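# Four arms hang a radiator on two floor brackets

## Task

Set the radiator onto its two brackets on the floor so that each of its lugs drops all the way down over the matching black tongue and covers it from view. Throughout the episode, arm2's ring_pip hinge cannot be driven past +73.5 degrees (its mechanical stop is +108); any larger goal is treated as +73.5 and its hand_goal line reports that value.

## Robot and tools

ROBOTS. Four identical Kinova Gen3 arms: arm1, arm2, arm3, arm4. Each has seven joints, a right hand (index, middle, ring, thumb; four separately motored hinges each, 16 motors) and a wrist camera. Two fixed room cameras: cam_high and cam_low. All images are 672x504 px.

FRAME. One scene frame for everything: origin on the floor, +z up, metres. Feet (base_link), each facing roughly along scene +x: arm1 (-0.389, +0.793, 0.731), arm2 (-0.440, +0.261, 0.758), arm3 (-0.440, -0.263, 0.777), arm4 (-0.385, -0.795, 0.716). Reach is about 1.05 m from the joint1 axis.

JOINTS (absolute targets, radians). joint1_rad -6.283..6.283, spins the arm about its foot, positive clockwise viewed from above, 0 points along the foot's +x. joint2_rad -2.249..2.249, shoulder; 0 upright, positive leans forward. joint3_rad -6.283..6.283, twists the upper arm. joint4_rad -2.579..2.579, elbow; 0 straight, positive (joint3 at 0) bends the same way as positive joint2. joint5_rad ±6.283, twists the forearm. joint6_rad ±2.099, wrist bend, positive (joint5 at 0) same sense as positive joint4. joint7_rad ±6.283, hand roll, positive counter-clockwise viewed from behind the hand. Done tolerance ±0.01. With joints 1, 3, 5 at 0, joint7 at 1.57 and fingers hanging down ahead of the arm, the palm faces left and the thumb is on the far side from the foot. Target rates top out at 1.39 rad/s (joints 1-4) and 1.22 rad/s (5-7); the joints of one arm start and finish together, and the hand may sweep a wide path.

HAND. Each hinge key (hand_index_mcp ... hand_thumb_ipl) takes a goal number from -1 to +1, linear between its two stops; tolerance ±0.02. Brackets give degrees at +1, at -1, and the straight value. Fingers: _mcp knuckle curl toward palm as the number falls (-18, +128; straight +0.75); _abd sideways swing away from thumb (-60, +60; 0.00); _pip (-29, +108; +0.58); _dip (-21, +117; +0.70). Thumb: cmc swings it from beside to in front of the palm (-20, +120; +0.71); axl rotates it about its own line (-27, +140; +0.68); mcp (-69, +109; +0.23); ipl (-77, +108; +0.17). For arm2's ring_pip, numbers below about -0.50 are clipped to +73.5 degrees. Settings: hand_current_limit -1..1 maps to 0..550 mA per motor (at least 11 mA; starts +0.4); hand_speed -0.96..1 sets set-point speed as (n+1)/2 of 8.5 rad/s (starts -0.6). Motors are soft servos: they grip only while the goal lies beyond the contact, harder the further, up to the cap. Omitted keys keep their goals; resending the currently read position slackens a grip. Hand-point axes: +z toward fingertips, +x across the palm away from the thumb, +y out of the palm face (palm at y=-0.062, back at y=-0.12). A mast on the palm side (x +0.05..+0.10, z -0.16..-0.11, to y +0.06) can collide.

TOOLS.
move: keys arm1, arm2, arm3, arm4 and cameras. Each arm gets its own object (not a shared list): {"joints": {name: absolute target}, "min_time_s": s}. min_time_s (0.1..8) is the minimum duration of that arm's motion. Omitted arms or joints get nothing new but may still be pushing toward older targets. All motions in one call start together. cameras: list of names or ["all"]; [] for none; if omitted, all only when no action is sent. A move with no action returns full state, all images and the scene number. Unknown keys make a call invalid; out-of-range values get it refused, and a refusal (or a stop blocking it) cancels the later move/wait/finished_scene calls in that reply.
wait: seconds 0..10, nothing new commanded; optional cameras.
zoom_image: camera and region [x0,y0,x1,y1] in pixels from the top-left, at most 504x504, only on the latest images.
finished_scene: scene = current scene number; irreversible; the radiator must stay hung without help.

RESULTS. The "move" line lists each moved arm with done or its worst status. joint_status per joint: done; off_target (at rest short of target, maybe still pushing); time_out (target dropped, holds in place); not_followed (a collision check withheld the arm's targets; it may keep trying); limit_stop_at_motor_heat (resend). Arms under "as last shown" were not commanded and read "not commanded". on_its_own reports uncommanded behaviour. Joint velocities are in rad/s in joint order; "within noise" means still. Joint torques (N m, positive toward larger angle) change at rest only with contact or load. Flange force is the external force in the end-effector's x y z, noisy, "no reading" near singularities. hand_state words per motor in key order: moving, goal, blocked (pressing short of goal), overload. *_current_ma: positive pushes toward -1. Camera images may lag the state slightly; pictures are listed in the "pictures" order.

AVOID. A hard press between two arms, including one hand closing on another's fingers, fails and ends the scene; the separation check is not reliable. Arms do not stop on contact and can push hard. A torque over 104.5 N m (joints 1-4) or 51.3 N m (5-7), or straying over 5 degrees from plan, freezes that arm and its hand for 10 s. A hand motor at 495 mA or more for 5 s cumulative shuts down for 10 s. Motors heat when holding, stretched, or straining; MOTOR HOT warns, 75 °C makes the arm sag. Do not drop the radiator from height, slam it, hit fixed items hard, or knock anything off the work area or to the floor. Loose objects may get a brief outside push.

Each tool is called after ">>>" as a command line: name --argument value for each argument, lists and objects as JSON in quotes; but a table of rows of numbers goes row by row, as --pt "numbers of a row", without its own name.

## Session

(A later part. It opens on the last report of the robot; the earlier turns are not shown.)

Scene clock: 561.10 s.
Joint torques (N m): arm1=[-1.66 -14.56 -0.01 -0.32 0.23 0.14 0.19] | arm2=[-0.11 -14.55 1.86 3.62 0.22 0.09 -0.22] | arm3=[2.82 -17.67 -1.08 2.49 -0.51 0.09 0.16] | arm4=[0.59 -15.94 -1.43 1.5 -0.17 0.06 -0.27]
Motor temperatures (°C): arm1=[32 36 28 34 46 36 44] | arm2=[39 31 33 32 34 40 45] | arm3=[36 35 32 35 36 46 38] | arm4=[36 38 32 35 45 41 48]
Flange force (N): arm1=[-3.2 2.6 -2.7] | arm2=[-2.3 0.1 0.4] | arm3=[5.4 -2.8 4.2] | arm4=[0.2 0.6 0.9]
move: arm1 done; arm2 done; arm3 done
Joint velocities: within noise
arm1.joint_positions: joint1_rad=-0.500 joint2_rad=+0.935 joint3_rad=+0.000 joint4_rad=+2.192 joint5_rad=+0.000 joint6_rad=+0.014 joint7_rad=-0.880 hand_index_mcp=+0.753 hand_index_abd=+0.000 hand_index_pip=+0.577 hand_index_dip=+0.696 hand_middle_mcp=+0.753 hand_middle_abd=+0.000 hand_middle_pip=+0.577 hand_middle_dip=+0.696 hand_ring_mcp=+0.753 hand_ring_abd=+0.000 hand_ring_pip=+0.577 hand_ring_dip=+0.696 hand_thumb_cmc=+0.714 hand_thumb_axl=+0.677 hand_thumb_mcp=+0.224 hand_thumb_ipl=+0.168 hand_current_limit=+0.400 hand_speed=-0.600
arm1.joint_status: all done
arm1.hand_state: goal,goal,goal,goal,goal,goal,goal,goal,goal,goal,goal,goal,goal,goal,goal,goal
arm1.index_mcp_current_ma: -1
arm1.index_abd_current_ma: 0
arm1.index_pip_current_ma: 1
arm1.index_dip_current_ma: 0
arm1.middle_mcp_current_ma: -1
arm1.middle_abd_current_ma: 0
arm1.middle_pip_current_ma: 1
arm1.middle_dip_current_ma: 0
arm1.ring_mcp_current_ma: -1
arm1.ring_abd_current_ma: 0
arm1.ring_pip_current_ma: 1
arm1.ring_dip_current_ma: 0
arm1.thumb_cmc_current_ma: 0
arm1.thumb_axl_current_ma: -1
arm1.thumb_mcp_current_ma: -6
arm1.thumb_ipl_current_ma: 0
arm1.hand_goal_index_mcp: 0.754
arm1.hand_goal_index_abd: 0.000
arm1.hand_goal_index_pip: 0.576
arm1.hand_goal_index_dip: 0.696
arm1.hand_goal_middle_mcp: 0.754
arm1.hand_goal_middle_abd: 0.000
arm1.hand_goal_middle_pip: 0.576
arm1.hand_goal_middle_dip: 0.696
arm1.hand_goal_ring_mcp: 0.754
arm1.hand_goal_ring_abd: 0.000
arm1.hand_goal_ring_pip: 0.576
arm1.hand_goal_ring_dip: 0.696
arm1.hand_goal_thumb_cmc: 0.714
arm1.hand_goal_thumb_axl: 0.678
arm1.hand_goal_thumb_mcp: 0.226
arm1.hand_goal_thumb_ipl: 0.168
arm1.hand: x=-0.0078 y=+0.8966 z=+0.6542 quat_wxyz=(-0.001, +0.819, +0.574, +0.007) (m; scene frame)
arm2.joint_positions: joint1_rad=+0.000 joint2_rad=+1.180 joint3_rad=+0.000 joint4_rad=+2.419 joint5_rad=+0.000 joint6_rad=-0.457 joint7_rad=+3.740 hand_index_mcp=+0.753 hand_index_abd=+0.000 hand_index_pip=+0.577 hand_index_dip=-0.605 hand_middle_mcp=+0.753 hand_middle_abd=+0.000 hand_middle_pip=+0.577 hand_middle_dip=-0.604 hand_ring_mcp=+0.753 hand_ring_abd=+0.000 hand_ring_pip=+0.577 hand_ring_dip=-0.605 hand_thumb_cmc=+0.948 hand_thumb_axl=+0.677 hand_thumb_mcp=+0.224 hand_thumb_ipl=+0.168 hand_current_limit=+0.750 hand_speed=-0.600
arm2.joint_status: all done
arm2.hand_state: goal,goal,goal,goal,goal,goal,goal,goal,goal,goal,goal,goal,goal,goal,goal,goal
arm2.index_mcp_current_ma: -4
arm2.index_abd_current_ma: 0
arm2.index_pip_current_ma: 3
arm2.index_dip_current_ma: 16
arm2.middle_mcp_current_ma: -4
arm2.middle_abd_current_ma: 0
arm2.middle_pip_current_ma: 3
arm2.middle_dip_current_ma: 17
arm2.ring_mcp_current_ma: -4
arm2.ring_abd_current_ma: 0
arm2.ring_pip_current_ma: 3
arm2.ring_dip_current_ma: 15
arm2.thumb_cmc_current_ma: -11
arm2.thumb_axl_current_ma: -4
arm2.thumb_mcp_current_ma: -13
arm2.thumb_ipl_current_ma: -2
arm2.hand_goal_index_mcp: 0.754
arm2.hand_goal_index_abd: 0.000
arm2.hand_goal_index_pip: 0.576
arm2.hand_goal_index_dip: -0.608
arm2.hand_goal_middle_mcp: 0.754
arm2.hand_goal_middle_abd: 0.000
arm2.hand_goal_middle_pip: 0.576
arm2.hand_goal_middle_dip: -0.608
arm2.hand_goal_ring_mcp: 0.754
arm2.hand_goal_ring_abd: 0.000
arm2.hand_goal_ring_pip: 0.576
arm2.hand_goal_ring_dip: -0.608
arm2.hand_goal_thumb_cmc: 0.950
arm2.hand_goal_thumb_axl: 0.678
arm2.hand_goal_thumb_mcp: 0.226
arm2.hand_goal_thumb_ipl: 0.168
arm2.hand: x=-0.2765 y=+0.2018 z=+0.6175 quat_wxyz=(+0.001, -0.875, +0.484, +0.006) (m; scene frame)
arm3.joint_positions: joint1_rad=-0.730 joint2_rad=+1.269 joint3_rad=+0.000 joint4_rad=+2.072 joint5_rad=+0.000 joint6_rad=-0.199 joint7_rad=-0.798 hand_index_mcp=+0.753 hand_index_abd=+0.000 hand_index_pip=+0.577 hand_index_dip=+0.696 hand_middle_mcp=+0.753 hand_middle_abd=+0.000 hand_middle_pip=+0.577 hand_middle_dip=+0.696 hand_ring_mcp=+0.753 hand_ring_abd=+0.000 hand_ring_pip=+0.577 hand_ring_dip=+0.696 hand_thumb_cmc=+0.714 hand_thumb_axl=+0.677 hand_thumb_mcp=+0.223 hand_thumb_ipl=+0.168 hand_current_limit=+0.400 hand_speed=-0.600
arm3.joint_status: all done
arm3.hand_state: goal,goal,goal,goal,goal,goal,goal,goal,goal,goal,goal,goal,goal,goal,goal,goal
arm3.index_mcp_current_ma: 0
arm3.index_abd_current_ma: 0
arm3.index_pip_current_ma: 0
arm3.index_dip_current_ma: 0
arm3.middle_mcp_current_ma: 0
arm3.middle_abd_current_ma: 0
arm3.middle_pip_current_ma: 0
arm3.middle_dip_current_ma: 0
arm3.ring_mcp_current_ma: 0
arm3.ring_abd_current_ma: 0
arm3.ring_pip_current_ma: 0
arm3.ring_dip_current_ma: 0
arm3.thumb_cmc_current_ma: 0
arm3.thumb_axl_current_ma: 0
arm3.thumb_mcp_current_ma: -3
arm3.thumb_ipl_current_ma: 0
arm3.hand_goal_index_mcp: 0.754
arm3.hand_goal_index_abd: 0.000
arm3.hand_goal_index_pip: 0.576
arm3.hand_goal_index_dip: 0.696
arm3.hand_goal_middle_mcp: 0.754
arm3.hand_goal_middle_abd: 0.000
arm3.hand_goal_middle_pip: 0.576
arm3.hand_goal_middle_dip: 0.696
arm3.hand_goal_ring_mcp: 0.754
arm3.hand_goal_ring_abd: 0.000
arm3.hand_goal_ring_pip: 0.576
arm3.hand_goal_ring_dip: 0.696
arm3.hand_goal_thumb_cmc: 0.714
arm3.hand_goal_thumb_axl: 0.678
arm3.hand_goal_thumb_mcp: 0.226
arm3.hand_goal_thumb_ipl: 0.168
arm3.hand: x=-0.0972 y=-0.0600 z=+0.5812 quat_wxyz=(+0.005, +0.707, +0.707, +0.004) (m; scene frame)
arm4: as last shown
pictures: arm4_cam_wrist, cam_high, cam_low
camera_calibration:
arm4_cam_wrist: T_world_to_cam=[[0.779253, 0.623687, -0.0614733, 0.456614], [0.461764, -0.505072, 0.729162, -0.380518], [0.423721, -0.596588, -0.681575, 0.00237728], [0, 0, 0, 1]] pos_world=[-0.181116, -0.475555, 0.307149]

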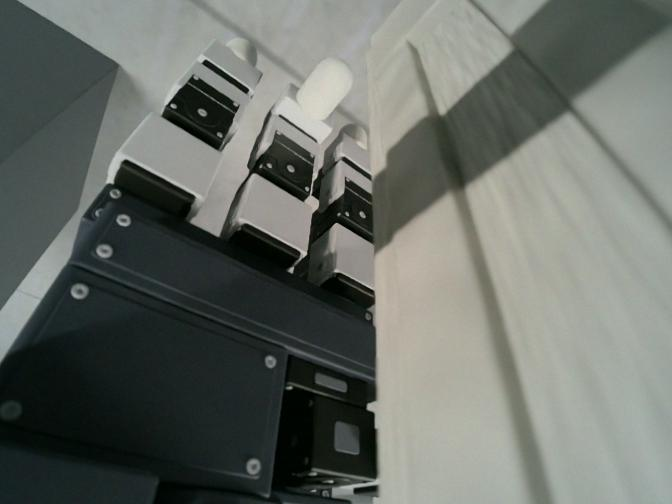

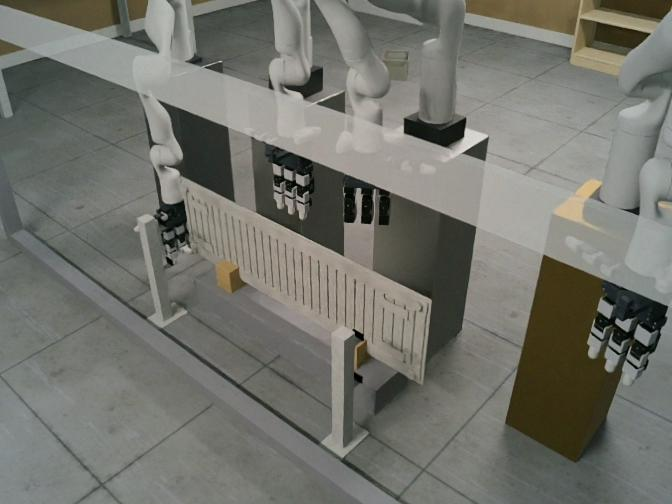

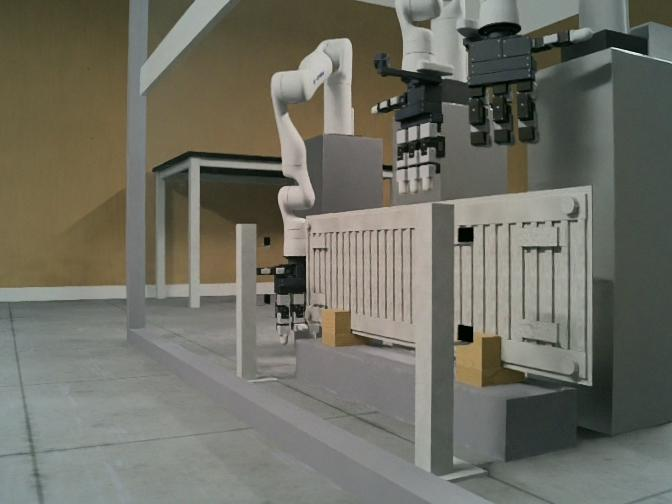

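>>> move --arm4 '{"joints": {"joint1_rad": -0.8702, "joint2_rad": 2.0544, "joint4_rad": 1.1216, "joint6_rad": -0.0344, "joint7_rad": 0.7146}, "min_time_s": 2}' --arm2 '{"joints": {"joint1_rad": -0.9248, "joint2_rad": 1.3512, "joint4_rad": 2.2466, "joint6_rad": -0.4562, "joint7_rad": 5.3964}, "min_time_s": 2}' --cameras '["arm4_cam_wrist", "arm2_cam_wrist", "cam_low"]'

Scene clock: 572.00 s.
Joint torques (N m): arm1=[-1.55 -14.58 -0.03 -0.31 0.21 0.1 0.24] | arm2=[-0.22 -15.71 1.88 3.44 0.2 -0.01 -0.22] | arm3=[2.82 -17.68 -1 2.5 -0.47 0.09 0.17] | arm4=[-4.62 -25.56 -7.5 -5.83 -0.07 -2.38 -0.33]
Motor temperatures (°C): arm1=[32 36 28 34 46 36 44] | arm2=[39 31 33 32 34 40 45] | arm3=[36 35 32 35 36 46 38] | arm4=[36 38 32 35 45 41 48]
Flange force (N): arm1=[-2.8 2.4 -2.7] | arm2=[0.0 -2.0 0.2] | arm3=[5.4 -2.9 4.3] | arm4=[-1.5 -17.5 0.4]
move: arm2 done; arm4 done
TORQUE WARNING: arm2's joint4_rad reached its warning level (56.7 N m). A warning alone does not stop the arm.
Joint velocities: within noise
arm1, arm3: as last shown
arm2.joint_positions: joint1_rad=-0.925 joint2_rad=+1.351 joint3_rad=+0.000 joint4_rad=+2.247 joint5_rad=+0.000 joint6_rad=-0.456 joint7_rad=+5.396 hand_index_mcp=+0.753 hand_index_abd=+0.001 hand_index_pip=+0.577 hand_index_dip=-0.605 hand_middle_mcp=+0.752 hand_middle_abd=+0.000 hand_middle_pip=+0.577 hand_middle_dip=-0.604 hand_ring_mcp=+0.752 hand_ring_abd=+0.000 hand_ring_pip=+0.577 hand_ring_dip=-0.605 hand_thumb_cmc=+0.953 hand_thumb_axl=+0.676 hand_thumb_mcp=+0.224 hand_thumb_ipl=+0.169 hand_current_limit=+0.750 hand_speed=-0.600
arm2.joint_status: all done
arm2.hand_state: goal,goal,goal,goal,goal,goal,goal,goal,goal,goal,goal,goal,goal,goal,goal,goal
arm2.index_mcp_current_ma: -7
arm2.index_abd_current_ma: 2
arm2.index_pip_current_ma: 3
arm2.index_dip_current_ma: 15
arm2.middle_mcp_current_ma: -8
arm2.middle_abd_current_ma: 2
arm2.middle_pip_current_ma: 3
arm2.middle_dip_current_ma: 16
arm2.ring_mcp_current_ma: -8
arm2.ring_abd_current_ma: 2
arm2.ring_pip_current_ma: 4
arm2.ring_dip_current_ma: 14
arm2.thumb_cmc_current_ma: 12
arm2.thumb_axl_current_ma: -9
arm2.thumb_mcp_current_ma: -12
arm2.thumb_ipl_current_ma: 5
arm2.hand_goal_index_mcp: 0.754
arm2.hand_goal_index_abd: 0.000
arm2.hand_goal_index_pip: 0.576
arm2.hand_goal_index_dip: -0.608
arm2.hand_goal_middle_mcp: 0.754
arm2.hand_goal_middle_abd: 0.000
arm2.hand_goal_middle_pip: 0.576
arm2.hand_goal_middle_dip: -0.608
arm2.hand_goal_ring_mcp: 0.754
arm2.hand_goal_ring_abd: 0.000
arm2.hand_goal_ring_pip: 0.576
arm2.hand_goal_ring_dip: -0.608
arm2.hand_goal_thumb_cmc: 0.950
arm2.hand_goal_thumb_axl: 0.678
arm2.hand_goal_thumb_mcp: 0.226
arm2.hand_goal_thumb_ipl: 0.168
arm2.hand: x=-0.1660 y=+0.4352 z=+0.5491 quat_wxyz=(+0.006, -0.707, -0.707, +0.001) (m; scene frame)
arm4.joint_positions: joint1_rad=-0.870 joint2_rad=+2.054 joint3_rad=+0.000 joint4_rad=+1.122 joint5_rad=+0.000 joint6_rad=-0.034 joint7_rad=+0.715 hand_index_mcp=+0.753 hand_index_abd=+0.000 hand_index_pip=+0.577 hand_index_dip=+0.696 hand_middle_mcp=+0.753 hand_middle_abd=+0.000 hand_middle_pip=+0.577 hand_middle_dip=-0.605 hand_ring_mcp=+0.753 hand_ring_abd=+0.000 hand_ring_pip=+0.577 hand_ring_dip=+0.696 hand_thumb_cmc=+0.714 hand_thumb_axl=+0.677 hand_thumb_mcp=+0.224 hand_thumb_ipl=+0.168 hand_current_limit=+0.750 hand_speed=-0.600
arm4.joint_status: all done
arm4.hand_state: goal,goal,goal,goal,goal,goal,goal,goal,goal,goal,goal,goal,goal,goal,goal,goal
arm4.index_mcp_current_ma: -1
arm4.index_abd_current_ma: 0
arm4.index_pip_current_ma: 1
arm4.index_dip_current_ma: 0
arm4.middle_mcp_current_ma: -1
arm4.middle_abd_current_ma: 0
arm4.middle_pip_current_ma: 1
arm4.middle_dip_current_ma: 4
arm4.ring_mcp_current_ma: -1
arm4.ring_abd_current_ma: 0
arm4.ring_pip_current_ma: 1
arm4.ring_dip_current_ma: 0
arm4.thumb_cmc_current_ma: 0
arm4.thumb_axl_current_ma: -1
arm4.thumb_mcp_current_ma: -4
arm4.thumb_ipl_current_ma: 0
arm4.hand_goal_index_mcp: 0.754
arm4.hand_goal_index_abd: 0.000
arm4.hand_goal_index_pip: 0.576
arm4.hand_goal_index_dip: 0.696
arm4.hand_goal_middle_mcp: 0.754
arm4.hand_goal_middle_abd: 0.000
arm4.hand_goal_middle_pip: 0.576
arm4.hand_goal_middle_dip: -0.608
arm4.hand_goal_ring_mcp: 0.754
arm4.hand_goal_ring_abd: 0.000
arm4.hand_goal_ring_pip: 0.576
arm4.hand_goal_ring_dip: 0.696
arm4.hand_goal_thumb_cmc: 0.714
arm4.hand_goal_thumb_axl: 0.678
arm4.hand_goal_thumb_mcp: 0.226
arm4.hand_goal_thumb_ipl: 0.168
arm4.hand: x=-0.1119 y=-0.4577 z=+0.1834 quat_wxyz=(-0.005, +0.000, +1.000, -0.004) (m; scene frame)
pictures: arm2_cam_wrist, arm4_cam_wrist, cam_low
camera_calibration:
arm2_cam_wrist: T_world_to_cam=[[0.616869, -0.78523, -0.0537219, 0.512709], [-0.541462, -0.472923, 0.695099, -0.307749], [-0.571219, -0.399696, -0.716904, 0.597695], [0, 0, 0, 1]] pos_world=[-0.141494, 0.49595, 0.66995]
arm4_cam_wrist: T_world_to_cam=[[0.778757, 0.624342, -0.0611186, 0.42395], [0.462039, -0.504941, 0.729077, -0.359048], [0.424332, -0.596013, -0.681697, 0.0260575], [0, 0, 0, 1]] pos_world=[-0.175316, -0.430457, 0.305448]

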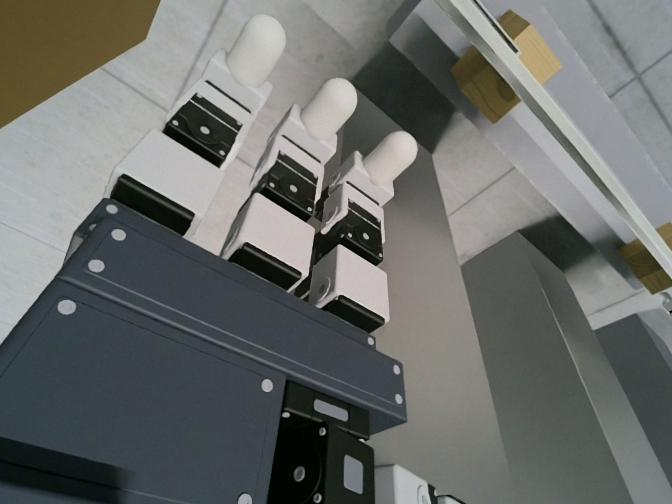

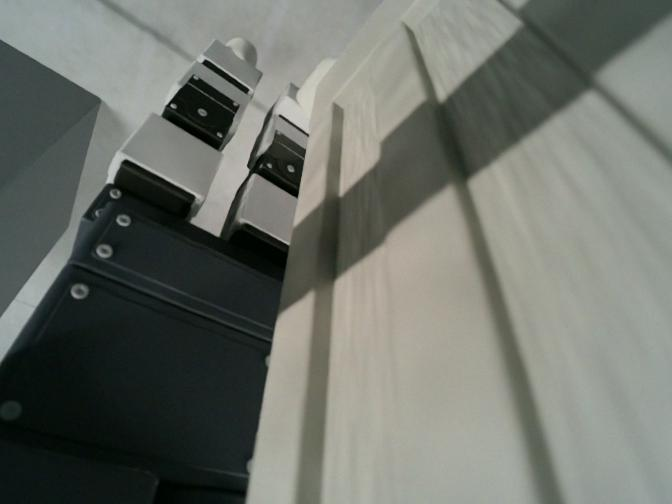

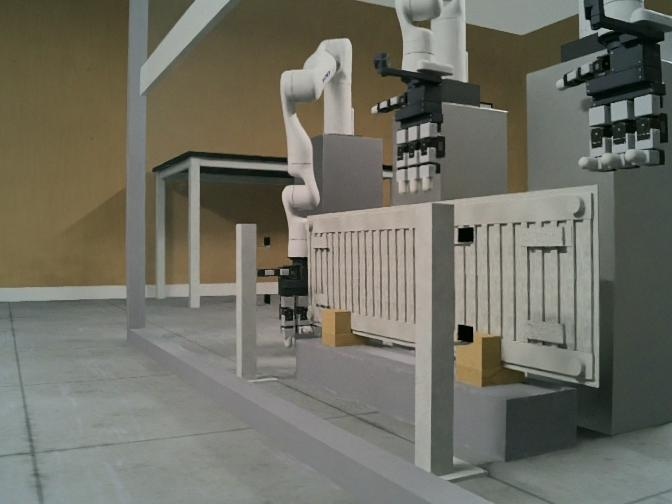

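>>> zoom_image --camera "cam_low" --region '[500, 170, 620, 420]'

>>> zoom_image --camera "cam_low" --region '[250, 200, 380, 360]'

>>> zoom_image --camera "arm4_cam_wrist" --region '[230, 0, 480, 300]'

Scaled by 2.016.

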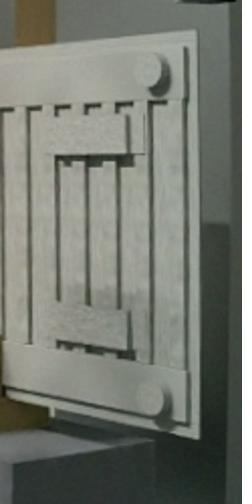

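Scaled by 3.150.

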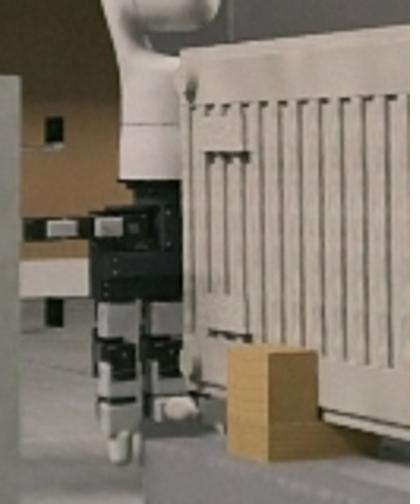

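Scaled by 1.680.

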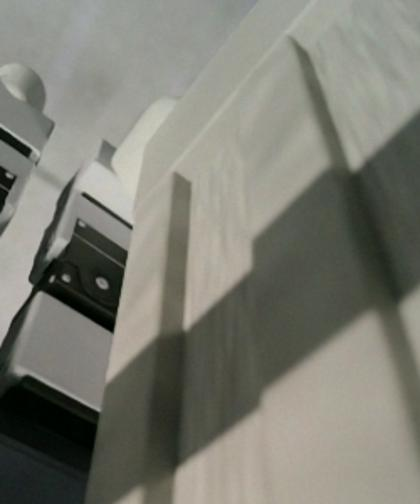

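>>> move --arm4 '{"joints": {"joint1_rad": -0.6493, "joint2_rad": 2.093, "joint3_rad": 0, "joint4_rad": 1.269, "joint5_rad": 0.3773, "joint6_rad": -0.3496, "joint7_rad": 0.5731}, "min_time_s": 2.5}' --arm2 '{"joints": {"joint2_rad": 0.7, "joint4_rad": 2.4, "joint6_rad": 0.0416}, "min_time_s": 1.5}'

>>> move --arm2 '{"joints": {"joint7_rad": -0.4148}, "min_time_s": 2}'

>>> move --arm2 '{"joints": {"joint1_rad": -1.057, "joint2_rad": 1.4425, "joint3_rad": 0, "joint4_rad": 1.826, "joint5_rad": -0.6132, "joint6_rad": -0.2543, "joint7_rad": -0.4148}, "min_time_s": 2}' --cameras '["arm4_cam_wrist", "arm2_cam_wrist", "cam_low", "cam_high"]'

Scene clock: 720.23 s.
Joint torques (N m): arm1=[-1.6 -14.53 0.04 -0.27 0.21 0.12 0.22] | arm2=[-0.21 -13.32 1.76 -0.62 0.22 -0.03 -0.22] | arm3=[2.86 -17.65 -1.01 2.47 -0.47 0.08 0.19] | arm4=[0.56 -15.28 -1.81 1.77 -0.07 -0.39 -0.31]
Motor temperatures (°C): arm1=[32 39 28 34 46 36 43] | arm2=[39 31 33 32 34 40 45] | arm3=[36 36 33 35 36 46 38] | arm4=[36 44 32 35 45 41 48]
Flange force (N): arm1=[-2.9 2.6 -2.8] | arm2=[-0.8 -0.2 1.0] | arm3=[5.5 -3.0 4.1] | arm4=[1.7 -0.8 -0.6]
move: arm2 done; arm4 done
Joint velocities: within noise
arm1, arm3: as last shown
arm2.joint_positions: joint1_rad=-0.925 joint2_rad=+0.700 joint3_rad=+0.000 joint4_rad=+2.400 joint5_rad=+0.000 joint6_rad=+0.042 joint7_rad=+5.396 hand_index_mcp=+0.753 hand_index_abd=+0.001 hand_index_pip=+0.577 hand_index_dip=-0.605 hand_middle_mcp=+0.752 hand_middle_abd=+0.000 hand_middle_pip=+0.577 hand_middle_dip=-0.604 hand_ring_mcp=+0.752 hand_ring_abd=+0.000 hand_ring_pip=+0.577 hand_ring_dip=-0.605 hand_thumb_cmc=+0.953 hand_thumb_axl=+0.676 hand_thumb_mcp=+0.224 hand_thumb_ipl=+0.169 hand_current_limit=+0.750 hand_speed=-0.600
arm2.joint_status: all done
arm2.hand_state: goal,goal,goal,goal,goal,goal,goal,goal,goal,goal,goal,goal,goal,goal,goal,goal
arm2.index_mcp_current_ma: -7
arm2.index_abd_current_ma: 2
arm2.index_pip_current_ma: 3
arm2.index_dip_current_ma: 15
arm2.middle_mcp_current_ma: -8
arm2.middle_abd_current_ma: 2
arm2.middle_pip_current_ma: 3
arm2.middle_dip_current_ma: 16
arm2.ring_mcp_current_ma: -8
arm2.ring_abd_current_ma: 2
arm2.ring_pip_current_ma: 4
arm2.ring_dip_current_ma: 14
arm2.thumb_cmc_current_ma: 12
arm2.thumb_axl_current_ma: -9
arm2.thumb_mcp_current_ma: -13
arm2.thumb_ipl_current_ma: 5
arm2.hand_goal_index_mcp: 0.754
arm2.hand_goal_index_abd: 0.000
arm2.hand_goal_index_pip: 0.576
arm2.hand_goal_index_dip: -0.608
arm2.hand_goal_middle_mcp: 0.754
arm2.hand_goal_middle_abd: 0.000
arm2.hand_goal_middle_pip: 0.576
arm2.hand_goal_middle_dip: -0.608
arm2.hand_goal_ring_mcp: 0.754
arm2.hand_goal_ring_abd: 0.000
arm2.hand_goal_ring_pip: 0.576
arm2.hand_goal_ring_dip: -0.608
arm2.hand_goal_thumb_cmc: 0.950
arm2.hand_goal_thumb_axl: 0.678
arm2.hand_goal_thumb_mcp: 0.226
arm2.hand_goal_thumb_ipl: 0.168
arm2.hand: x=-0.1566 y=+0.4432 z=+0.7474 quat_wxyz=(+0.006, -0.707, -0.707, +0.001) (m; scene frame)
arm4.joint_positions: joint1_rad=-0.649 joint2_rad=+2.093 joint3_rad=+0.000 joint4_rad=+1.269 joint5_rad=+0.377 joint6_rad=-0.350 joint7_rad=+0.573 hand_index_mcp=+0.753 hand_index_abd=+0.000 hand_index_pip=+0.577 hand_index_dip=+0.696 hand_middle_mcp=+0.753 hand_middle_abd=+0.000 hand_middle_pip=+0.577 hand_middle_dip=-0.605 hand_ring_mcp=+0.753 hand_ring_abd=+0.000 hand_ring_pip=+0.577 hand_ring_dip=+0.696 hand_thumb_cmc=+0.714 hand_thumb_axl=+0.677 hand_thumb_mcp=+0.224 hand_thumb_ipl=+0.168 hand_current_limit=+0.750 hand_speed=-0.600
arm4.joint_status: all done
arm4.hand_state: goal,goal,goal,goal,goal,goal,goal,goal,goal,goal,goal,goal,goal,goal,goal,goal
arm4.index_mcp_current_ma: -1
arm4.index_abd_current_ma: 0
arm4.index_pip_current_ma: 1
arm4.index_dip_current_ma: 0
arm4.middle_mcp_current_ma: -1
arm4.middle_abd_current_ma: 0
arm4.middle_pip_current_ma: 1
arm4.middle_dip_current_ma: 4
arm4.ring_mcp_current_ma: -1
arm4.ring_abd_current_ma: 0
arm4.ring_pip_current_ma: 1
arm4.ring_dip_current_ma: 0
arm4.thumb_cmc_current_ma: 0
arm4.thumb_axl_current_ma: -1
arm4.thumb_mcp_current_ma: -4
arm4.thumb_ipl_current_ma: 0
arm4.hand_goal_index_mcp: 0.754
arm4.hand_goal_index_abd: 0.000
arm4.hand_goal_index_pip: 0.576
arm4.hand_goal_index_dip: 0.696
arm4.hand_goal_middle_mcp: 0.754
arm4.hand_goal_middle_abd: 0.000
arm4.hand_goal_middle_pip: 0.576
arm4.hand_goal_middle_dip: -0.608
arm4.hand_goal_ring_mcp: 0.754
arm4.hand_goal_ring_abd: 0.000
arm4.hand_goal_ring_pip: 0.576
arm4.hand_goal_ring_dip: 0.696
arm4.hand_goal_thumb_cmc: 0.714
arm4.hand_goal_thumb_axl: 0.678
arm4.hand_goal_thumb_mcp: 0.226
arm4.hand_goal_thumb_ipl: 0.168
arm4.hand: x=-0.1116 y=-0.5105 z=+0.1952 quat_wxyz=(+0.000, +0.000, +0.997, +0.078) (m; scene frame)
pictures: none

Scene clock: 725.67 s.
Joint torques (N m): arm1=[-1.53 -14.52 0.04 -0.24 0.22 0.12 0.23] | arm2=[-0.21 -13.3 1.73 -0.68 0.2 -0.06 -0.21] | arm3=[2.87 -17.64 -1.03 2.48 -0.49 0.12 0.14] | arm4=[0.59 -15.29 -1.76 1.75 -0.06 -0.41 -0.28]
Motor temperatures (°C): arm1=[32 39 28 34 46 36 43] | arm2=[39 31 33 32 34 40 45] | arm3=[36 36 33 35 36 46 38] | arm4=[36 44 32 35 45 41 48]
Flange force (N): arm1=[-2.7 2.5 -2.8] | arm2=[-0.6 -0.6 0.9] | arm3=[5.4 -3.0 4.1] | arm4=[1.7 -0.7 -0.6]
move: arm2 done
Joint velocities: within noise
arm1, arm3, arm4: as last shown
arm2.joint_positions: joint1_rad=-0.925 joint2_rad=+0.700 joint3_rad=+0.000 joint4_rad=+2.400 joint5_rad=+0.000 joint6_rad=+0.042 joint7_rad=-0.415 hand_index_mcp=+0.753 hand_index_abd=+0.001 hand_index_pip=+0.577 hand_index_dip=-0.605 hand_middle_mcp=+0.752 hand_middle_abd=+0.000 hand_middle_pip=+0.577 hand_middle_dip=-0.604 hand_ring_mcp=+0.752 hand_ring_abd=+0.000 hand_ring_pip=+0.577 hand_ring_dip=-0.605 hand_thumb_cmc=+0.952 hand_thumb_axl=+0.676 hand_thumb_mcp=+0.224 hand_thumb_ipl=+0.169 hand_current_limit=+0.750 hand_speed=-0.600
arm2.joint_status: all done
arm2.hand_state: goal,goal,goal,goal,goal,goal,goal,goal,goal,goal,goal,goal,goal,goal,goal,goal
arm2.index_mcp_current_ma: -7
arm2.index_abd_current_ma: 2
arm2.index_pip_current_ma: 3
arm2.index_dip_current_ma: 15
arm2.middle_mcp_current_ma: -8
arm2.middle_abd_current_ma: 2
arm2.middle_pip_current_ma: 3
arm2.middle_dip_current_ma: 16
arm2.ring_mcp_current_ma: -8
arm2.ring_abd_current_ma: 2
arm2.ring_pip_current_ma: 4
arm2.ring_dip_current_ma: 14
arm2.thumb_cmc_current_ma: 9
arm2.thumb_axl_current_ma: -9
arm2.thumb_mcp_current_ma: -13
arm2.thumb_ipl_current_ma: 5
arm2.hand_goal_index_mcp: 0.754
arm2.hand_goal_index_abd: 0.000
arm2.hand_goal_index_pip: 0.576
arm2.hand_goal_index_dip: -0.608
arm2.hand_goal_middle_mcp: 0.754
arm2.hand_goal_middle_abd: 0.000
arm2.hand_goal_middle_pip: 0.576
arm2.hand_goal_middle_dip: -0.608
arm2.hand_goal_ring_mcp: 0.754
arm2.hand_goal_ring_abd: 0.000
arm2.hand_goal_ring_pip: 0.576
arm2.hand_goal_ring_dip: -0.608
arm2.hand_goal_thumb_cmc: 0.950
arm2.hand_goal_thumb_axl: 0.678
arm2.hand_goal_thumb_mcp: 0.226
arm2.hand_goal_thumb_ipl: 0.168
arm2.hand: x=-0.1556 y=+0.4843 z=+0.7477 quat_wxyz=(-0.006, +0.522, +0.853, +0.000) (m; scene frame)
pictures: none

Scene clock: 728.07 s.
Joint torques (N m): arm1=[-1.49 -14.55 -0.1 -0.33 0.2 0.12 0.27] | arm2=[-0.29 -18.98 2.26 0.52 0.18 -0.47 -0.19] | arm3=[2.85 -17.64 -1.06 2.5 -0.48 0.08 0.17] | arm4=[0.64 -15.3 -1.82 1.92 -0.08 -0.39 -0.27]
Motor temperatures (°C): arm1=[32 39 28 34 46 36 43] | arm2=[39 31 33 32 34 40 45] | arm3=[36 36 33 35 36 46 38] | arm4=[36 44 32 35 45 41 48]
Flange force (N): arm1=[-2.8 2.2 -2.8] | arm2=[-2.8 -2.2 0.2] | arm3=[5.5 -2.9 4.2] | arm4=[1.6 -0.6 0.1]
move: arm2 done
Joint velocities: within noise
arm1, arm3, arm4: as last shown
arm2.joint_positions: joint1_rad=-1.057 joint2_rad=+1.442 joint3_rad=+0.000 joint4_rad=+1.826 joint5_rad=-0.613 joint6_rad=-0.254 joint7_rad=-0.415 hand_index_mcp=+0.753 hand_index_abd=+0.001 hand_index_pip=+0.577 hand_index_dip=-0.605 hand_middle_mcp=+0.752 hand_middle_abd=+0.000 hand_middle_pip=+0.577 hand_middle_dip=-0.604 hand_ring_mcp=+0.752 hand_ring_abd=+0.000 hand_ring_pip=+0.577 hand_ring_dip=-0.605 hand_thumb_cmc=+0.952 hand_thumb_axl=+0.676 hand_thumb_mcp=+0.224 hand_thumb_ipl=+0.169 hand_current_limit=+0.750 hand_speed=-0.600
arm2.joint_status: all done
arm2.hand_state: goal,goal,goal,goal,goal,goal,goal,goal,goal,goal,goal,goal,goal,goal,goal,goal
arm2.index_mcp_current_ma: -7
arm2.index_abd_current_ma: 2
arm2.index_pip_current_ma: 3
arm2.index_dip_current_ma: 15
arm2.middle_mcp_current_ma: -8
arm2.middle_abd_current_ma: 2
arm2.middle_pip_current_ma: 3
arm2.middle_dip_current_ma: 16
arm2.ring_mcp_current_ma: -8
arm2.ring_abd_current_ma: 2
arm2.ring_pip_current_ma: 4
arm2.ring_dip_current_ma: 14
arm2.thumb_cmc_current_ma: 9
arm2.thumb_axl_current_ma: -9
arm2.thumb_mcp_current_ma: -13
arm2.thumb_ipl_current_ma: 5
arm2.hand_goal_index_mcp: 0.754
arm2.hand_goal_index_abd: 0.000
arm2.hand_goal_index_pip: 0.576
arm2.hand_goal_index_dip: -0.608
arm2.hand_goal_middle_mcp: 0.754
arm2.hand_goal_middle_abd: 0.000
arm2.hand_goal_middle_pip: 0.576
arm2.hand_goal_middle_dip: -0.608
arm2.hand_goal_ring_mcp: 0.754
arm2.hand_goal_ring_abd: 0.000
arm2.hand_goal_ring_pip: 0.576
arm2.hand_goal_ring_dip: -0.608
arm2.hand_goal_thumb_cmc: 0.950
arm2.hand_goal_thumb_axl: 0.678
arm2.hand_goal_thumb_mcp: 0.226
arm2.hand_goal_thumb_ipl: 0.168
arm2.hand: x=-0.0901 y=+0.5469 z=+0.5002 quat_wxyz=(+0.055, +0.705, +0.705, +0.056) (m; scene frame)
pictures: arm2_cam_wrist, arm4_cam_wrist, cam_high, cam_low
camera_calibration:
arm2_cam_wrist: T_world_to_cam=[[0.616197, -0.785712, 0.0543837, 0.496882], [-0.649989, -0.468332, 0.598481, -0.143753], [-0.444764, -0.404131, -0.799289, 0.705634], [0, 0, 0, 1]] pos_world=[-0.0857741, 0.608251, 0.623016]
arm4_cam_wrist: T_world_to_cam=[[0.779348, 0.624603, 0.0498745, 0.435958], [0.45467, -0.61849, 0.640894, -0.436072], [0.431151, -0.476803, -0.766008, 0.08058], [0, 0, 0, 1]] pos_world=[-0.176237, -0.503586, 0.319457]

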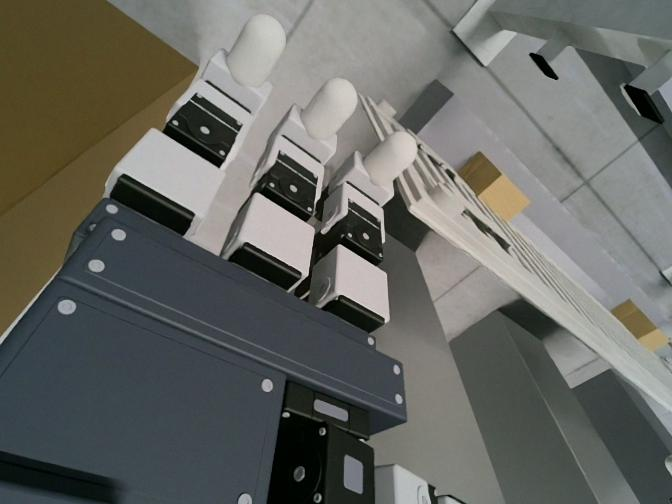

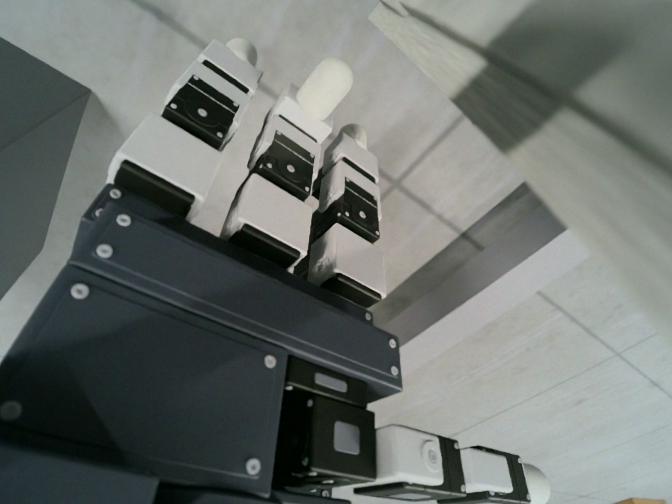

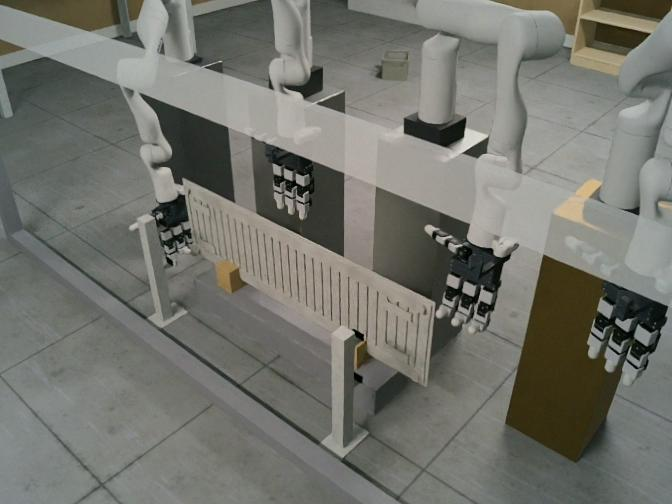

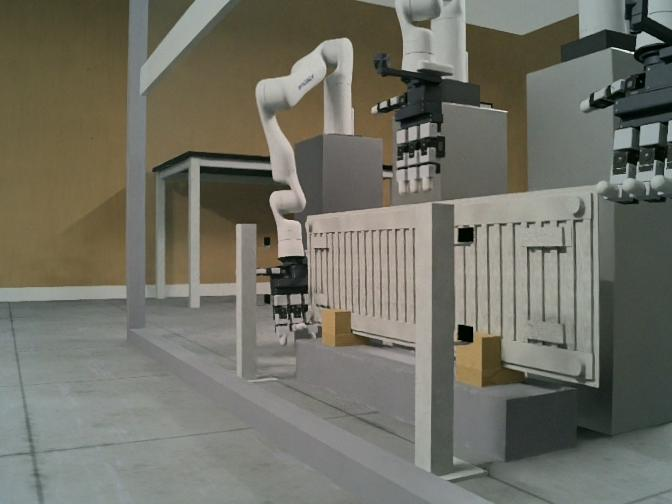

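>>> zoom_image --camera "arm2_cam_wrist" --region '[340, 80, 540, 280]'

>>> zoom_image --camera "arm2_cam_wrist" --region '[440, 0, 672, 160]'

Scaled by 2.520.

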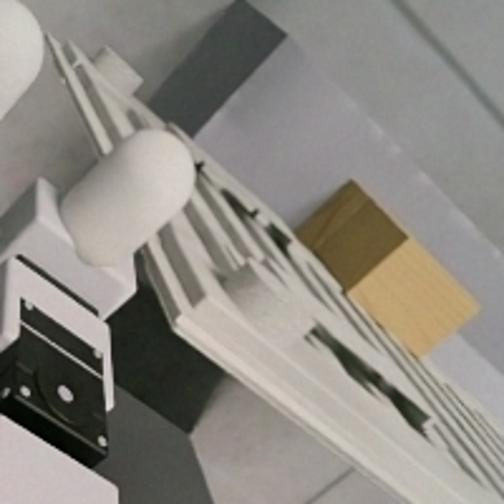

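Scaled by 2.172.

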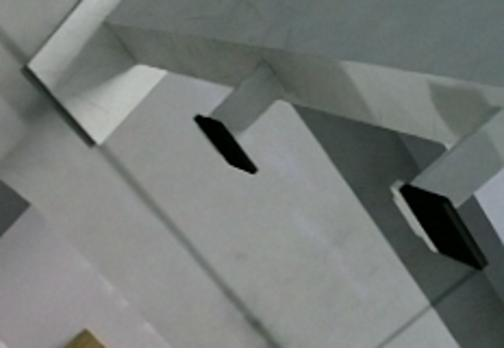

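>>> move --arm2 '{"joints": {"joint1_rad": -1.0303, "joint2_rad": 2.2194, "joint4_rad": 0.8175, "joint5_rad": -1.6957, "joint6_rad": -0.1442, "joint7_rad": 0.7121}, "min_time_s": 3}' --arm4 '{"joints": {"joint1_rad": -0.8107, "joint2_rad": 2.075, "joint4_rad": 1.1678, "joint5_rad": 0.4488, "joint6_rad": -0.2507, "joint7_rad": 0.3317}, "min_time_s": 2}' --cameras '["arm4_cam_wrist", "arm2_cam_wrist", "cam_low"]'

Scene clock: 742.73 s.
Joint torques (N m): arm1=[-1.58 -14.53 -0.01 -0.29 0.18 0.06 0.34] | arm2=[-0.27 -16.95 2.1 -1.42 0.23 -0.42 -0.2] | arm3=[2.85 -17.59 -1.05 2.49 -0.49 0.07 0.15] | arm4=[0.04 -17.33 -2.53 0.05 -0.06 -1 -0.3]
Motor temperatures (°C): arm1=[32 39 28 34 46 36 43] | arm2=[39 31 33 32 34 40 45] | arm3=[36 36 33 35 36 46 38] | arm4=[36 43 32 35 45 41 48]
Flange force (N): arm1=[-2.7 2.5 -2.9] | arm2=no reading | arm3=[5.5 -2.8 4.0] | arm4=[2.4 -2.7 -1.6]
move: arm2 done; arm4 done
Joint velocities: within noise
arm1, arm3: as last shown
arm2.joint_positions: joint1_rad=-1.030 joint2_rad=+2.219 joint3_rad=+0.000 joint4_rad=+0.818 joint5_rad=-1.696 joint6_rad=-0.144 joint7_rad=+0.712 hand_index_mcp=+0.753 hand_index_abd=+0.001 hand_index_pip=+0.577 hand_index_dip=-0.605 hand_middle_mcp=+0.752 hand_middle_abd=+0.000 hand_middle_pip=+0.577 hand_middle_dip=-0.604 hand_ring_mcp=+0.752 hand_ring_abd=+0.000 hand_ring_pip=+0.577 hand_ring_dip=-0.605 hand_thumb_cmc=+0.952 hand_thumb_axl=+0.676 hand_thumb_mcp=+0.224 hand_thumb_ipl=+0.169 hand_current_limit=+0.750 hand_speed=-0.600
arm2.joint_status: all done
arm2.hand_state: goal,goal,goal,goal,goal,goal,goal,goal,goal,goal,goal,goal,goal,goal,goal,goal
arm2.index_mcp_current_ma: -7
arm2.index_abd_current_ma: 2
arm2.index_pip_current_ma: 3
arm2.index_dip_current_ma: 15
arm2.middle_mcp_current_ma: -8
arm2.middle_abd_current_ma: 2
arm2.middle_pip_current_ma: 3
arm2.middle_dip_current_ma: 16
arm2.ring_mcp_current_ma: -8
arm2.ring_abd_current_ma: 2
arm2.ring_pip_current_ma: 4
arm2.ring_dip_current_ma: 14
arm2.thumb_cmc_current_ma: 9
arm2.thumb_axl_current_ma: -9
arm2.thumb_mcp_current_ma: -13
arm2.thumb_ipl_current_ma: 5
arm2.hand_goal_index_mcp: 0.754
arm2.hand_goal_index_abd: 0.000
arm2.hand_goal_index_pip: 0.576
arm2.hand_goal_index_dip: -0.608
arm2.hand_goal_middle_mcp: 0.754
arm2.hand_goal_middle_abd: 0.000
arm2.hand_goal_middle_pip: 0.576
arm2.hand_goal_middle_dip: -0.608
arm2.hand_goal_ring_mcp: 0.754
arm2.hand_goal_ring_abd: 0.000
arm2.hand_goal_ring_pip: 0.576
arm2.hand_goal_ring_dip: -0.608
arm2.hand_goal_thumb_cmc: 0.950
arm2.hand_goal_thumb_axl: 0.678
arm2.hand_goal_thumb_mcp: 0.226
arm2.hand_goal_thumb_ipl: 0.168
arm2.hand: x=-0.0903 y=+0.5353 z=+0.1913 quat_wxyz=(+0.055, +0.704, +0.705, +0.056) (m; scene frame)
arm4.joint_positions: joint1_rad=-0.811 joint2_rad=+2.075 joint3_rad=+0.000 joint4_rad=+1.168 joint5_rad=+0.449 joint6_rad=-0.251 joint7_rad=+0.332 hand_index_mcp=+0.753 hand_index_abd=+0.000 hand_index_pip=+0.577 hand_index_dip=+0.696 hand_middle_mcp=+0.771 hand_middle_abd=+0.000 hand_middle_pip=+0.577 hand_middle_dip=-0.605 hand_ring_mcp=+0.753 hand_ring_abd=+0.000 hand_ring_pip=+0.577 hand_ring_dip=+0.696 hand_thumb_cmc=+0.714 hand_thumb_axl=+0.677 hand_thumb_mcp=+0.224 hand_thumb_ipl=+0.168 hand_current_limit=+0.750 hand_speed=-0.600
arm4.joint_status: all done
arm4.hand_state: goal,goal,goal,goal,goal,goal,goal,goal,goal,goal,goal,goal,goal,goal,goal,goal
arm4.index_mcp_current_ma: -1
arm4.index_abd_current_ma: 0
arm4.index_pip_current_ma: 1
arm4.index_dip_current_ma: 0
arm4.middle_mcp_current_ma: 38
arm4.middle_abd_current_ma: 0
arm4.middle_pip_current_ma: 1
arm4.middle_dip_current_ma: 4
arm4.ring_mcp_current_ma: -1
arm4.ring_abd_current_ma: 0
arm4.ring_pip_current_ma: 1
arm4.ring_dip_current_ma: 0
arm4.thumb_cmc_current_ma: 0
arm4.thumb_axl_current_ma: -1
arm4.thumb_mcp_current_ma: -4
arm4.thumb_ipl_current_ma: 0
arm4.hand_goal_index_mcp: 0.754
arm4.hand_goal_index_abd: 0.000
arm4.hand_goal_index_pip: 0.576
arm4.hand_goal_index_dip: 0.696
arm4.hand_goal_middle_mcp: 0.754
arm4.hand_goal_middle_abd: 0.000
arm4.hand_goal_middle_pip: 0.576
arm4.hand_goal_middle_dip: -0.608
arm4.hand_goal_ring_mcp: 0.754
arm4.hand_goal_ring_abd: 0.000
arm4.hand_goal_ring_pip: 0.576
arm4.hand_goal_ring_dip: 0.696
arm4.hand_goal_thumb_cmc: 0.714
arm4.hand_goal_thumb_axl: 0.678
arm4.hand_goal_thumb_mcp: 0.226
arm4.hand_goal_thumb_ipl: 0.168
arm4.hand: x=-0.1114 y=-0.4427 z=+0.1953 quat_wxyz=(+0.000, +0.000, +0.997, +0.078) (m; scene frame)
pictures: arm2_cam_wrist, arm4_cam_wrist, cam_low
camera_calibration:
arm2_cam_wrist: T_world_to_cam=[[0.616897, -0.785156, 0.0544849, 0.504593], [-0.649673, -0.468926, 0.598359, 0.035952], [-0.444255, -0.404523, -0.799374, 0.454132], [0, 0, 0, 1]] pos_world=[-0.0861743, 0.596749, 0.314016]
arm4_cam_wrist: T_world_to_cam=[[0.77929, 0.624651, 0.050182, 0.39344], [0.454575, -0.618594, 0.640861, -0.394299], [0.431357, -0.476605, -0.766015, 0.113065], [0, 0, 0, 1]] pos_world=[-0.176137, -0.435787, 0.319557]

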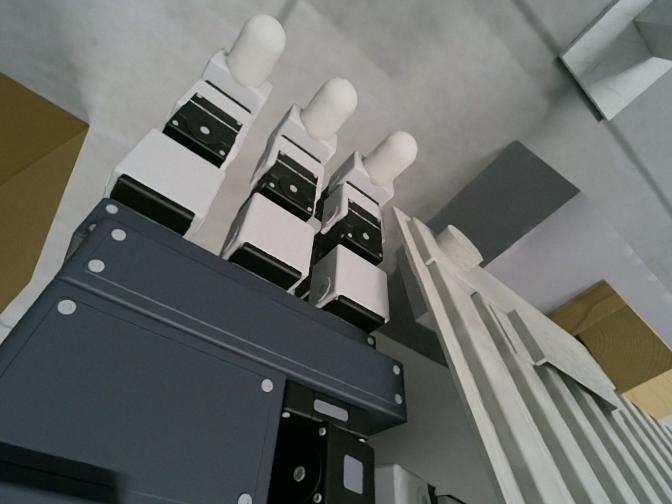

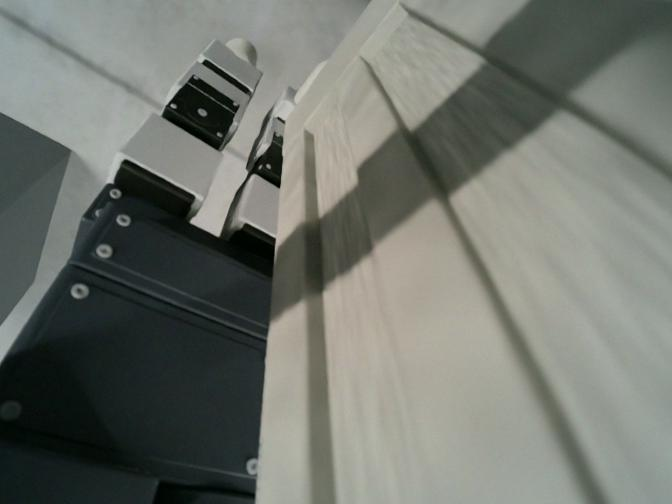

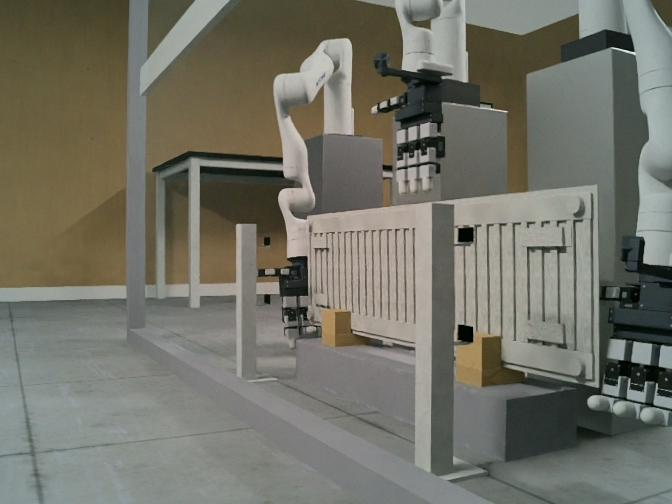

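>>> move --arm2 '{"joints": {"joint1_rad": -1.0303, "joint2_rad": 2.2401, "joint4_rad": 0.7807, "joint5_rad": -1.8036, "joint6_rad": -0.1471, "joint7_rad": 0.8204}, "min_time_s": 1}'

>>> move --arm2 '{"joints": {"joint1_rad": -0.9823, "joint2_rad": 2.233, "joint4_rad": 0.8683, "joint5_rad": -1.2079, "joint6_rad": -0.1484, "joint7_rad": 0.2672}, "min_time_s": 1.5}' --cameras '["arm2_cam_wrist", "cam_low"]'

Scene clock: 769.23 s.
Joint torques (N m): arm1=[-1.55 -14.48 0.04 -0.29 0.21 0.11 0.27] | arm2=[-0.3 -16.84 2.1 -1.6 0.32 -0.38 -0.22] | arm3=[2.86 -17.64 -1.04 2.5 -0.52 0.07 0.15] | arm4=[0.07 -17.23 -2.66 0.1 -0.07 -1.04 -0.29]
Motor temperatures (°C): arm1=[32 39 28 34 46 36 43] | arm2=[39 31 33 32 34 40 45] | arm3=[36 36 33 35 36 46 38] | arm4=[36 43 32 35 45 41 48]
Flange force (N): arm1=[-2.8 2.4 -3.0] | arm2=no reading | arm3=[5.5 -2.8 4.1] | arm4=[2.4 -2.6 -1.6]
move: arm2 done
Joint velocities: within noise
arm1, arm3, arm4: as last shown
arm2.joint_positions: joint1_rad=-1.030 joint2_rad=+2.240 joint3_rad=+0.000 joint4_rad=+0.781 joint5_rad=-1.804 joint6_rad=-0.147 joint7_rad=+0.820 hand_index_mcp=+0.753 hand_index_abd=+0.001 hand_index_pip=+0.577 hand_index_dip=-0.605 hand_middle_mcp=+0.752 hand_middle_abd=+0.000 hand_middle_pip=+0.577 hand_middle_dip=-0.604 hand_ring_mcp=+0.752 hand_ring_abd=+0.000 hand_ring_pip=+0.577 hand_ring_dip=-0.605 hand_thumb_cmc=+0.952 hand_thumb_axl=+0.676 hand_thumb_mcp=+0.224 hand_thumb_ipl=+0.169 hand_current_limit=+0.750 hand_speed=-0.600
arm2.joint_status: all done
arm2.hand_state: goal,goal,goal,goal,goal,goal,goal,goal,goal,goal,goal,goal,goal,goal,goal,goal
arm2.index_mcp_current_ma: -7
arm2.index_abd_current_ma: 2
arm2.index_pip_current_ma: 3
arm2.index_dip_current_ma: 15
arm2.middle_mcp_current_ma: -8
arm2.middle_abd_current_ma: 2
arm2.middle_pip_current_ma: 3
arm2.middle_dip_current_ma: 16
arm2.ring_mcp_current_ma: -8
arm2.ring_abd_current_ma: 2
arm2.ring_pip_current_ma: 4
arm2.ring_dip_current_ma: 14
arm2.thumb_cmc_current_ma: 9
arm2.thumb_axl_current_ma: -9
arm2.thumb_mcp_current_ma: -13
arm2.thumb_ipl_current_ma: 5
arm2.hand_goal_index_mcp: 0.754
arm2.hand_goal_index_abd: 0.000
arm2.hand_goal_index_pip: 0.576
arm2.hand_goal_index_dip: -0.608
arm2.hand_goal_middle_mcp: 0.754
arm2.hand_goal_middle_abd: 0.000
arm2.hand_goal_middle_pip: 0.576
arm2.hand_goal_middle_dip: -0.608
arm2.hand_goal_ring_mcp: 0.754
arm2.hand_goal_ring_abd: 0.000
arm2.hand_goal_ring_pip: 0.576
arm2.hand_goal_ring_dip: -0.608
arm2.hand_goal_thumb_cmc: 0.950
arm2.hand_goal_thumb_axl: 0.678
arm2.hand_goal_thumb_mcp: 0.226
arm2.hand_goal_thumb_ipl: 0.168
arm2.hand: x=-0.0906 y=+0.5351 z=+0.1849 quat_wxyz=(+0.055, +0.705, +0.705, +0.056) (m; scene frame)
pictures: none

Scene clock: 771.17 s.
Joint torques (N m): arm1=[-1.5 -14.53 0.02 -0.37 0.24 0.09 0.23] | arm2=[-0.25 -16.22 2.09 -0.9 0.24 -0.51 -0.21] | arm3=[2.86 -17.62 -1.02 2.47 -0.51 0.07 0.15] | arm4=[0.06 -17.16 -2.54 0.07 -0.07 -0.96 -0.3]
Motor temperatures (°C): arm1=[32 39 28 34 46 36 43] | arm2=[39 31 33 32 34 40 45] | arm3=[36 36 33 35 36 46 38] | arm4=[36 43 32 35 45 41 48]
Flange force (N): arm1=[-2.8 2.2 -2.9] | arm2=no reading | arm3=[5.5 -2.9 4.1] | arm4=[2.4 -2.6 -1.9]
move: arm2 done
Joint velocities: within noise
arm1, arm3, arm4: as last shown
arm2.joint_positions: joint1_rad=-0.982 joint2_rad=+2.233 joint3_rad=+0.000 joint4_rad=+0.868 joint5_rad=-1.208 joint6_rad=-0.148 joint7_rad=+0.267 hand_index_mcp=+0.753 hand_index_abd=+0.001 hand_index_pip=+0.577 hand_index_dip=-0.605 hand_middle_mcp=+0.752 hand_middle_abd=+0.000 hand_middle_pip=+0.577 hand_middle_dip=-0.604 hand_ring_mcp=+0.752 hand_ring_abd=+0.000 hand_ring_pip=+0.577 hand_ring_dip=-0.605 hand_thumb_cmc=+0.952 hand_thumb_axl=+0.676 hand_thumb_mcp=+0.224 hand_thumb_ipl=+0.169 hand_current_limit=+0.750 hand_speed=-0.600
arm2.joint_status: all done
arm2.hand_state: goal,goal,goal,goal,goal,goal,goal,goal,goal,goal,goal,goal,goal,goal,goal,goal
arm2.index_mcp_current_ma: -7
arm2.index_abd_current_ma: 2
arm2.index_pip_current_ma: 3
arm2.index_dip_current_ma: 15
arm2.middle_mcp_current_ma: -8
arm2.middle_abd_current_ma: 2
arm2.middle_pip_current_ma: 3
arm2.middle_dip_current_ma: 16
arm2.ring_mcp_current_ma: -8
arm2.ring_abd_current_ma: 2
arm2.ring_pip_current_ma: 4
arm2.ring_dip_current_ma: 14
arm2.thumb_cmc_current_ma: 9
arm2.thumb_axl_current_ma: -9
arm2.thumb_mcp_current_ma: -13
arm2.thumb_ipl_current_ma: 5
arm2.hand_goal_index_mcp: 0.754
arm2.hand_goal_index_abd: 0.000
arm2.hand_goal_index_pip: 0.576
arm2.hand_goal_index_dip: -0.608
arm2.hand_goal_middle_mcp: 0.754
arm2.hand_goal_middle_abd: 0.000
arm2.hand_goal_middle_pip: 0.576
arm2.hand_goal_middle_dip: -0.608
arm2.hand_goal_ring_mcp: 0.754
arm2.hand_goal_ring_abd: 0.000
arm2.hand_goal_ring_pip: 0.576
arm2.hand_goal_ring_dip: -0.608
arm2.hand_goal_thumb_cmc: 0.950
arm2.hand_goal_thumb_axl: 0.678
arm2.hand_goal_thumb_mcp: 0.226
arm2.hand_goal_thumb_ipl: 0.168
arm2.hand: x=-0.0902 y=+0.5051 z=+0.1851 quat_wxyz=(+0.055, +0.705, +0.705, +0.056) (m; scene frame)
pictures: arm2_cam_wrist, cam_low
camera_calibration:
arm2_cam_wrist: T_world_to_cam=[[0.616628, -0.785374, 0.0543942, 0.481219], [-0.649794, -0.468736, 0.598376, 0.0254474], [-0.444452, -0.40432, -0.799367, 0.436994], [0, 0, 0, 1]] pos_world=[-0.0859742, 0.56655, 0.307916]

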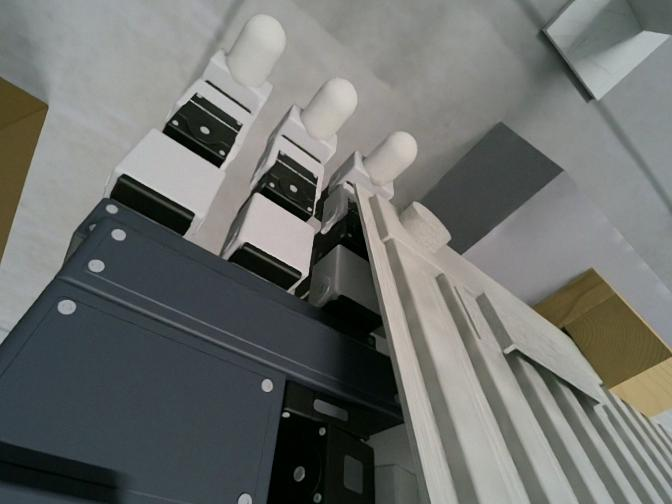

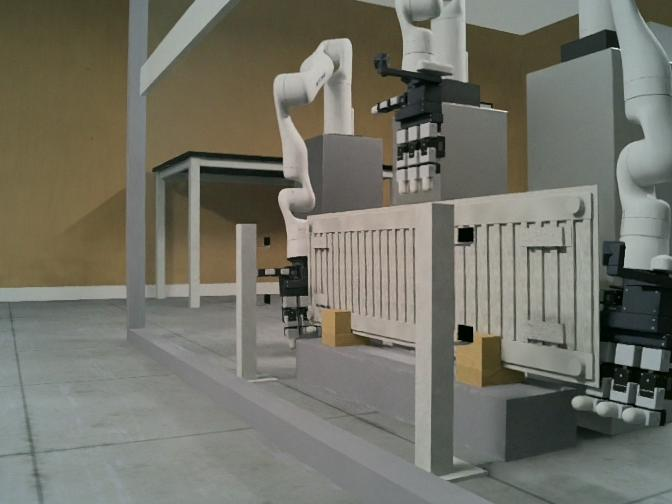

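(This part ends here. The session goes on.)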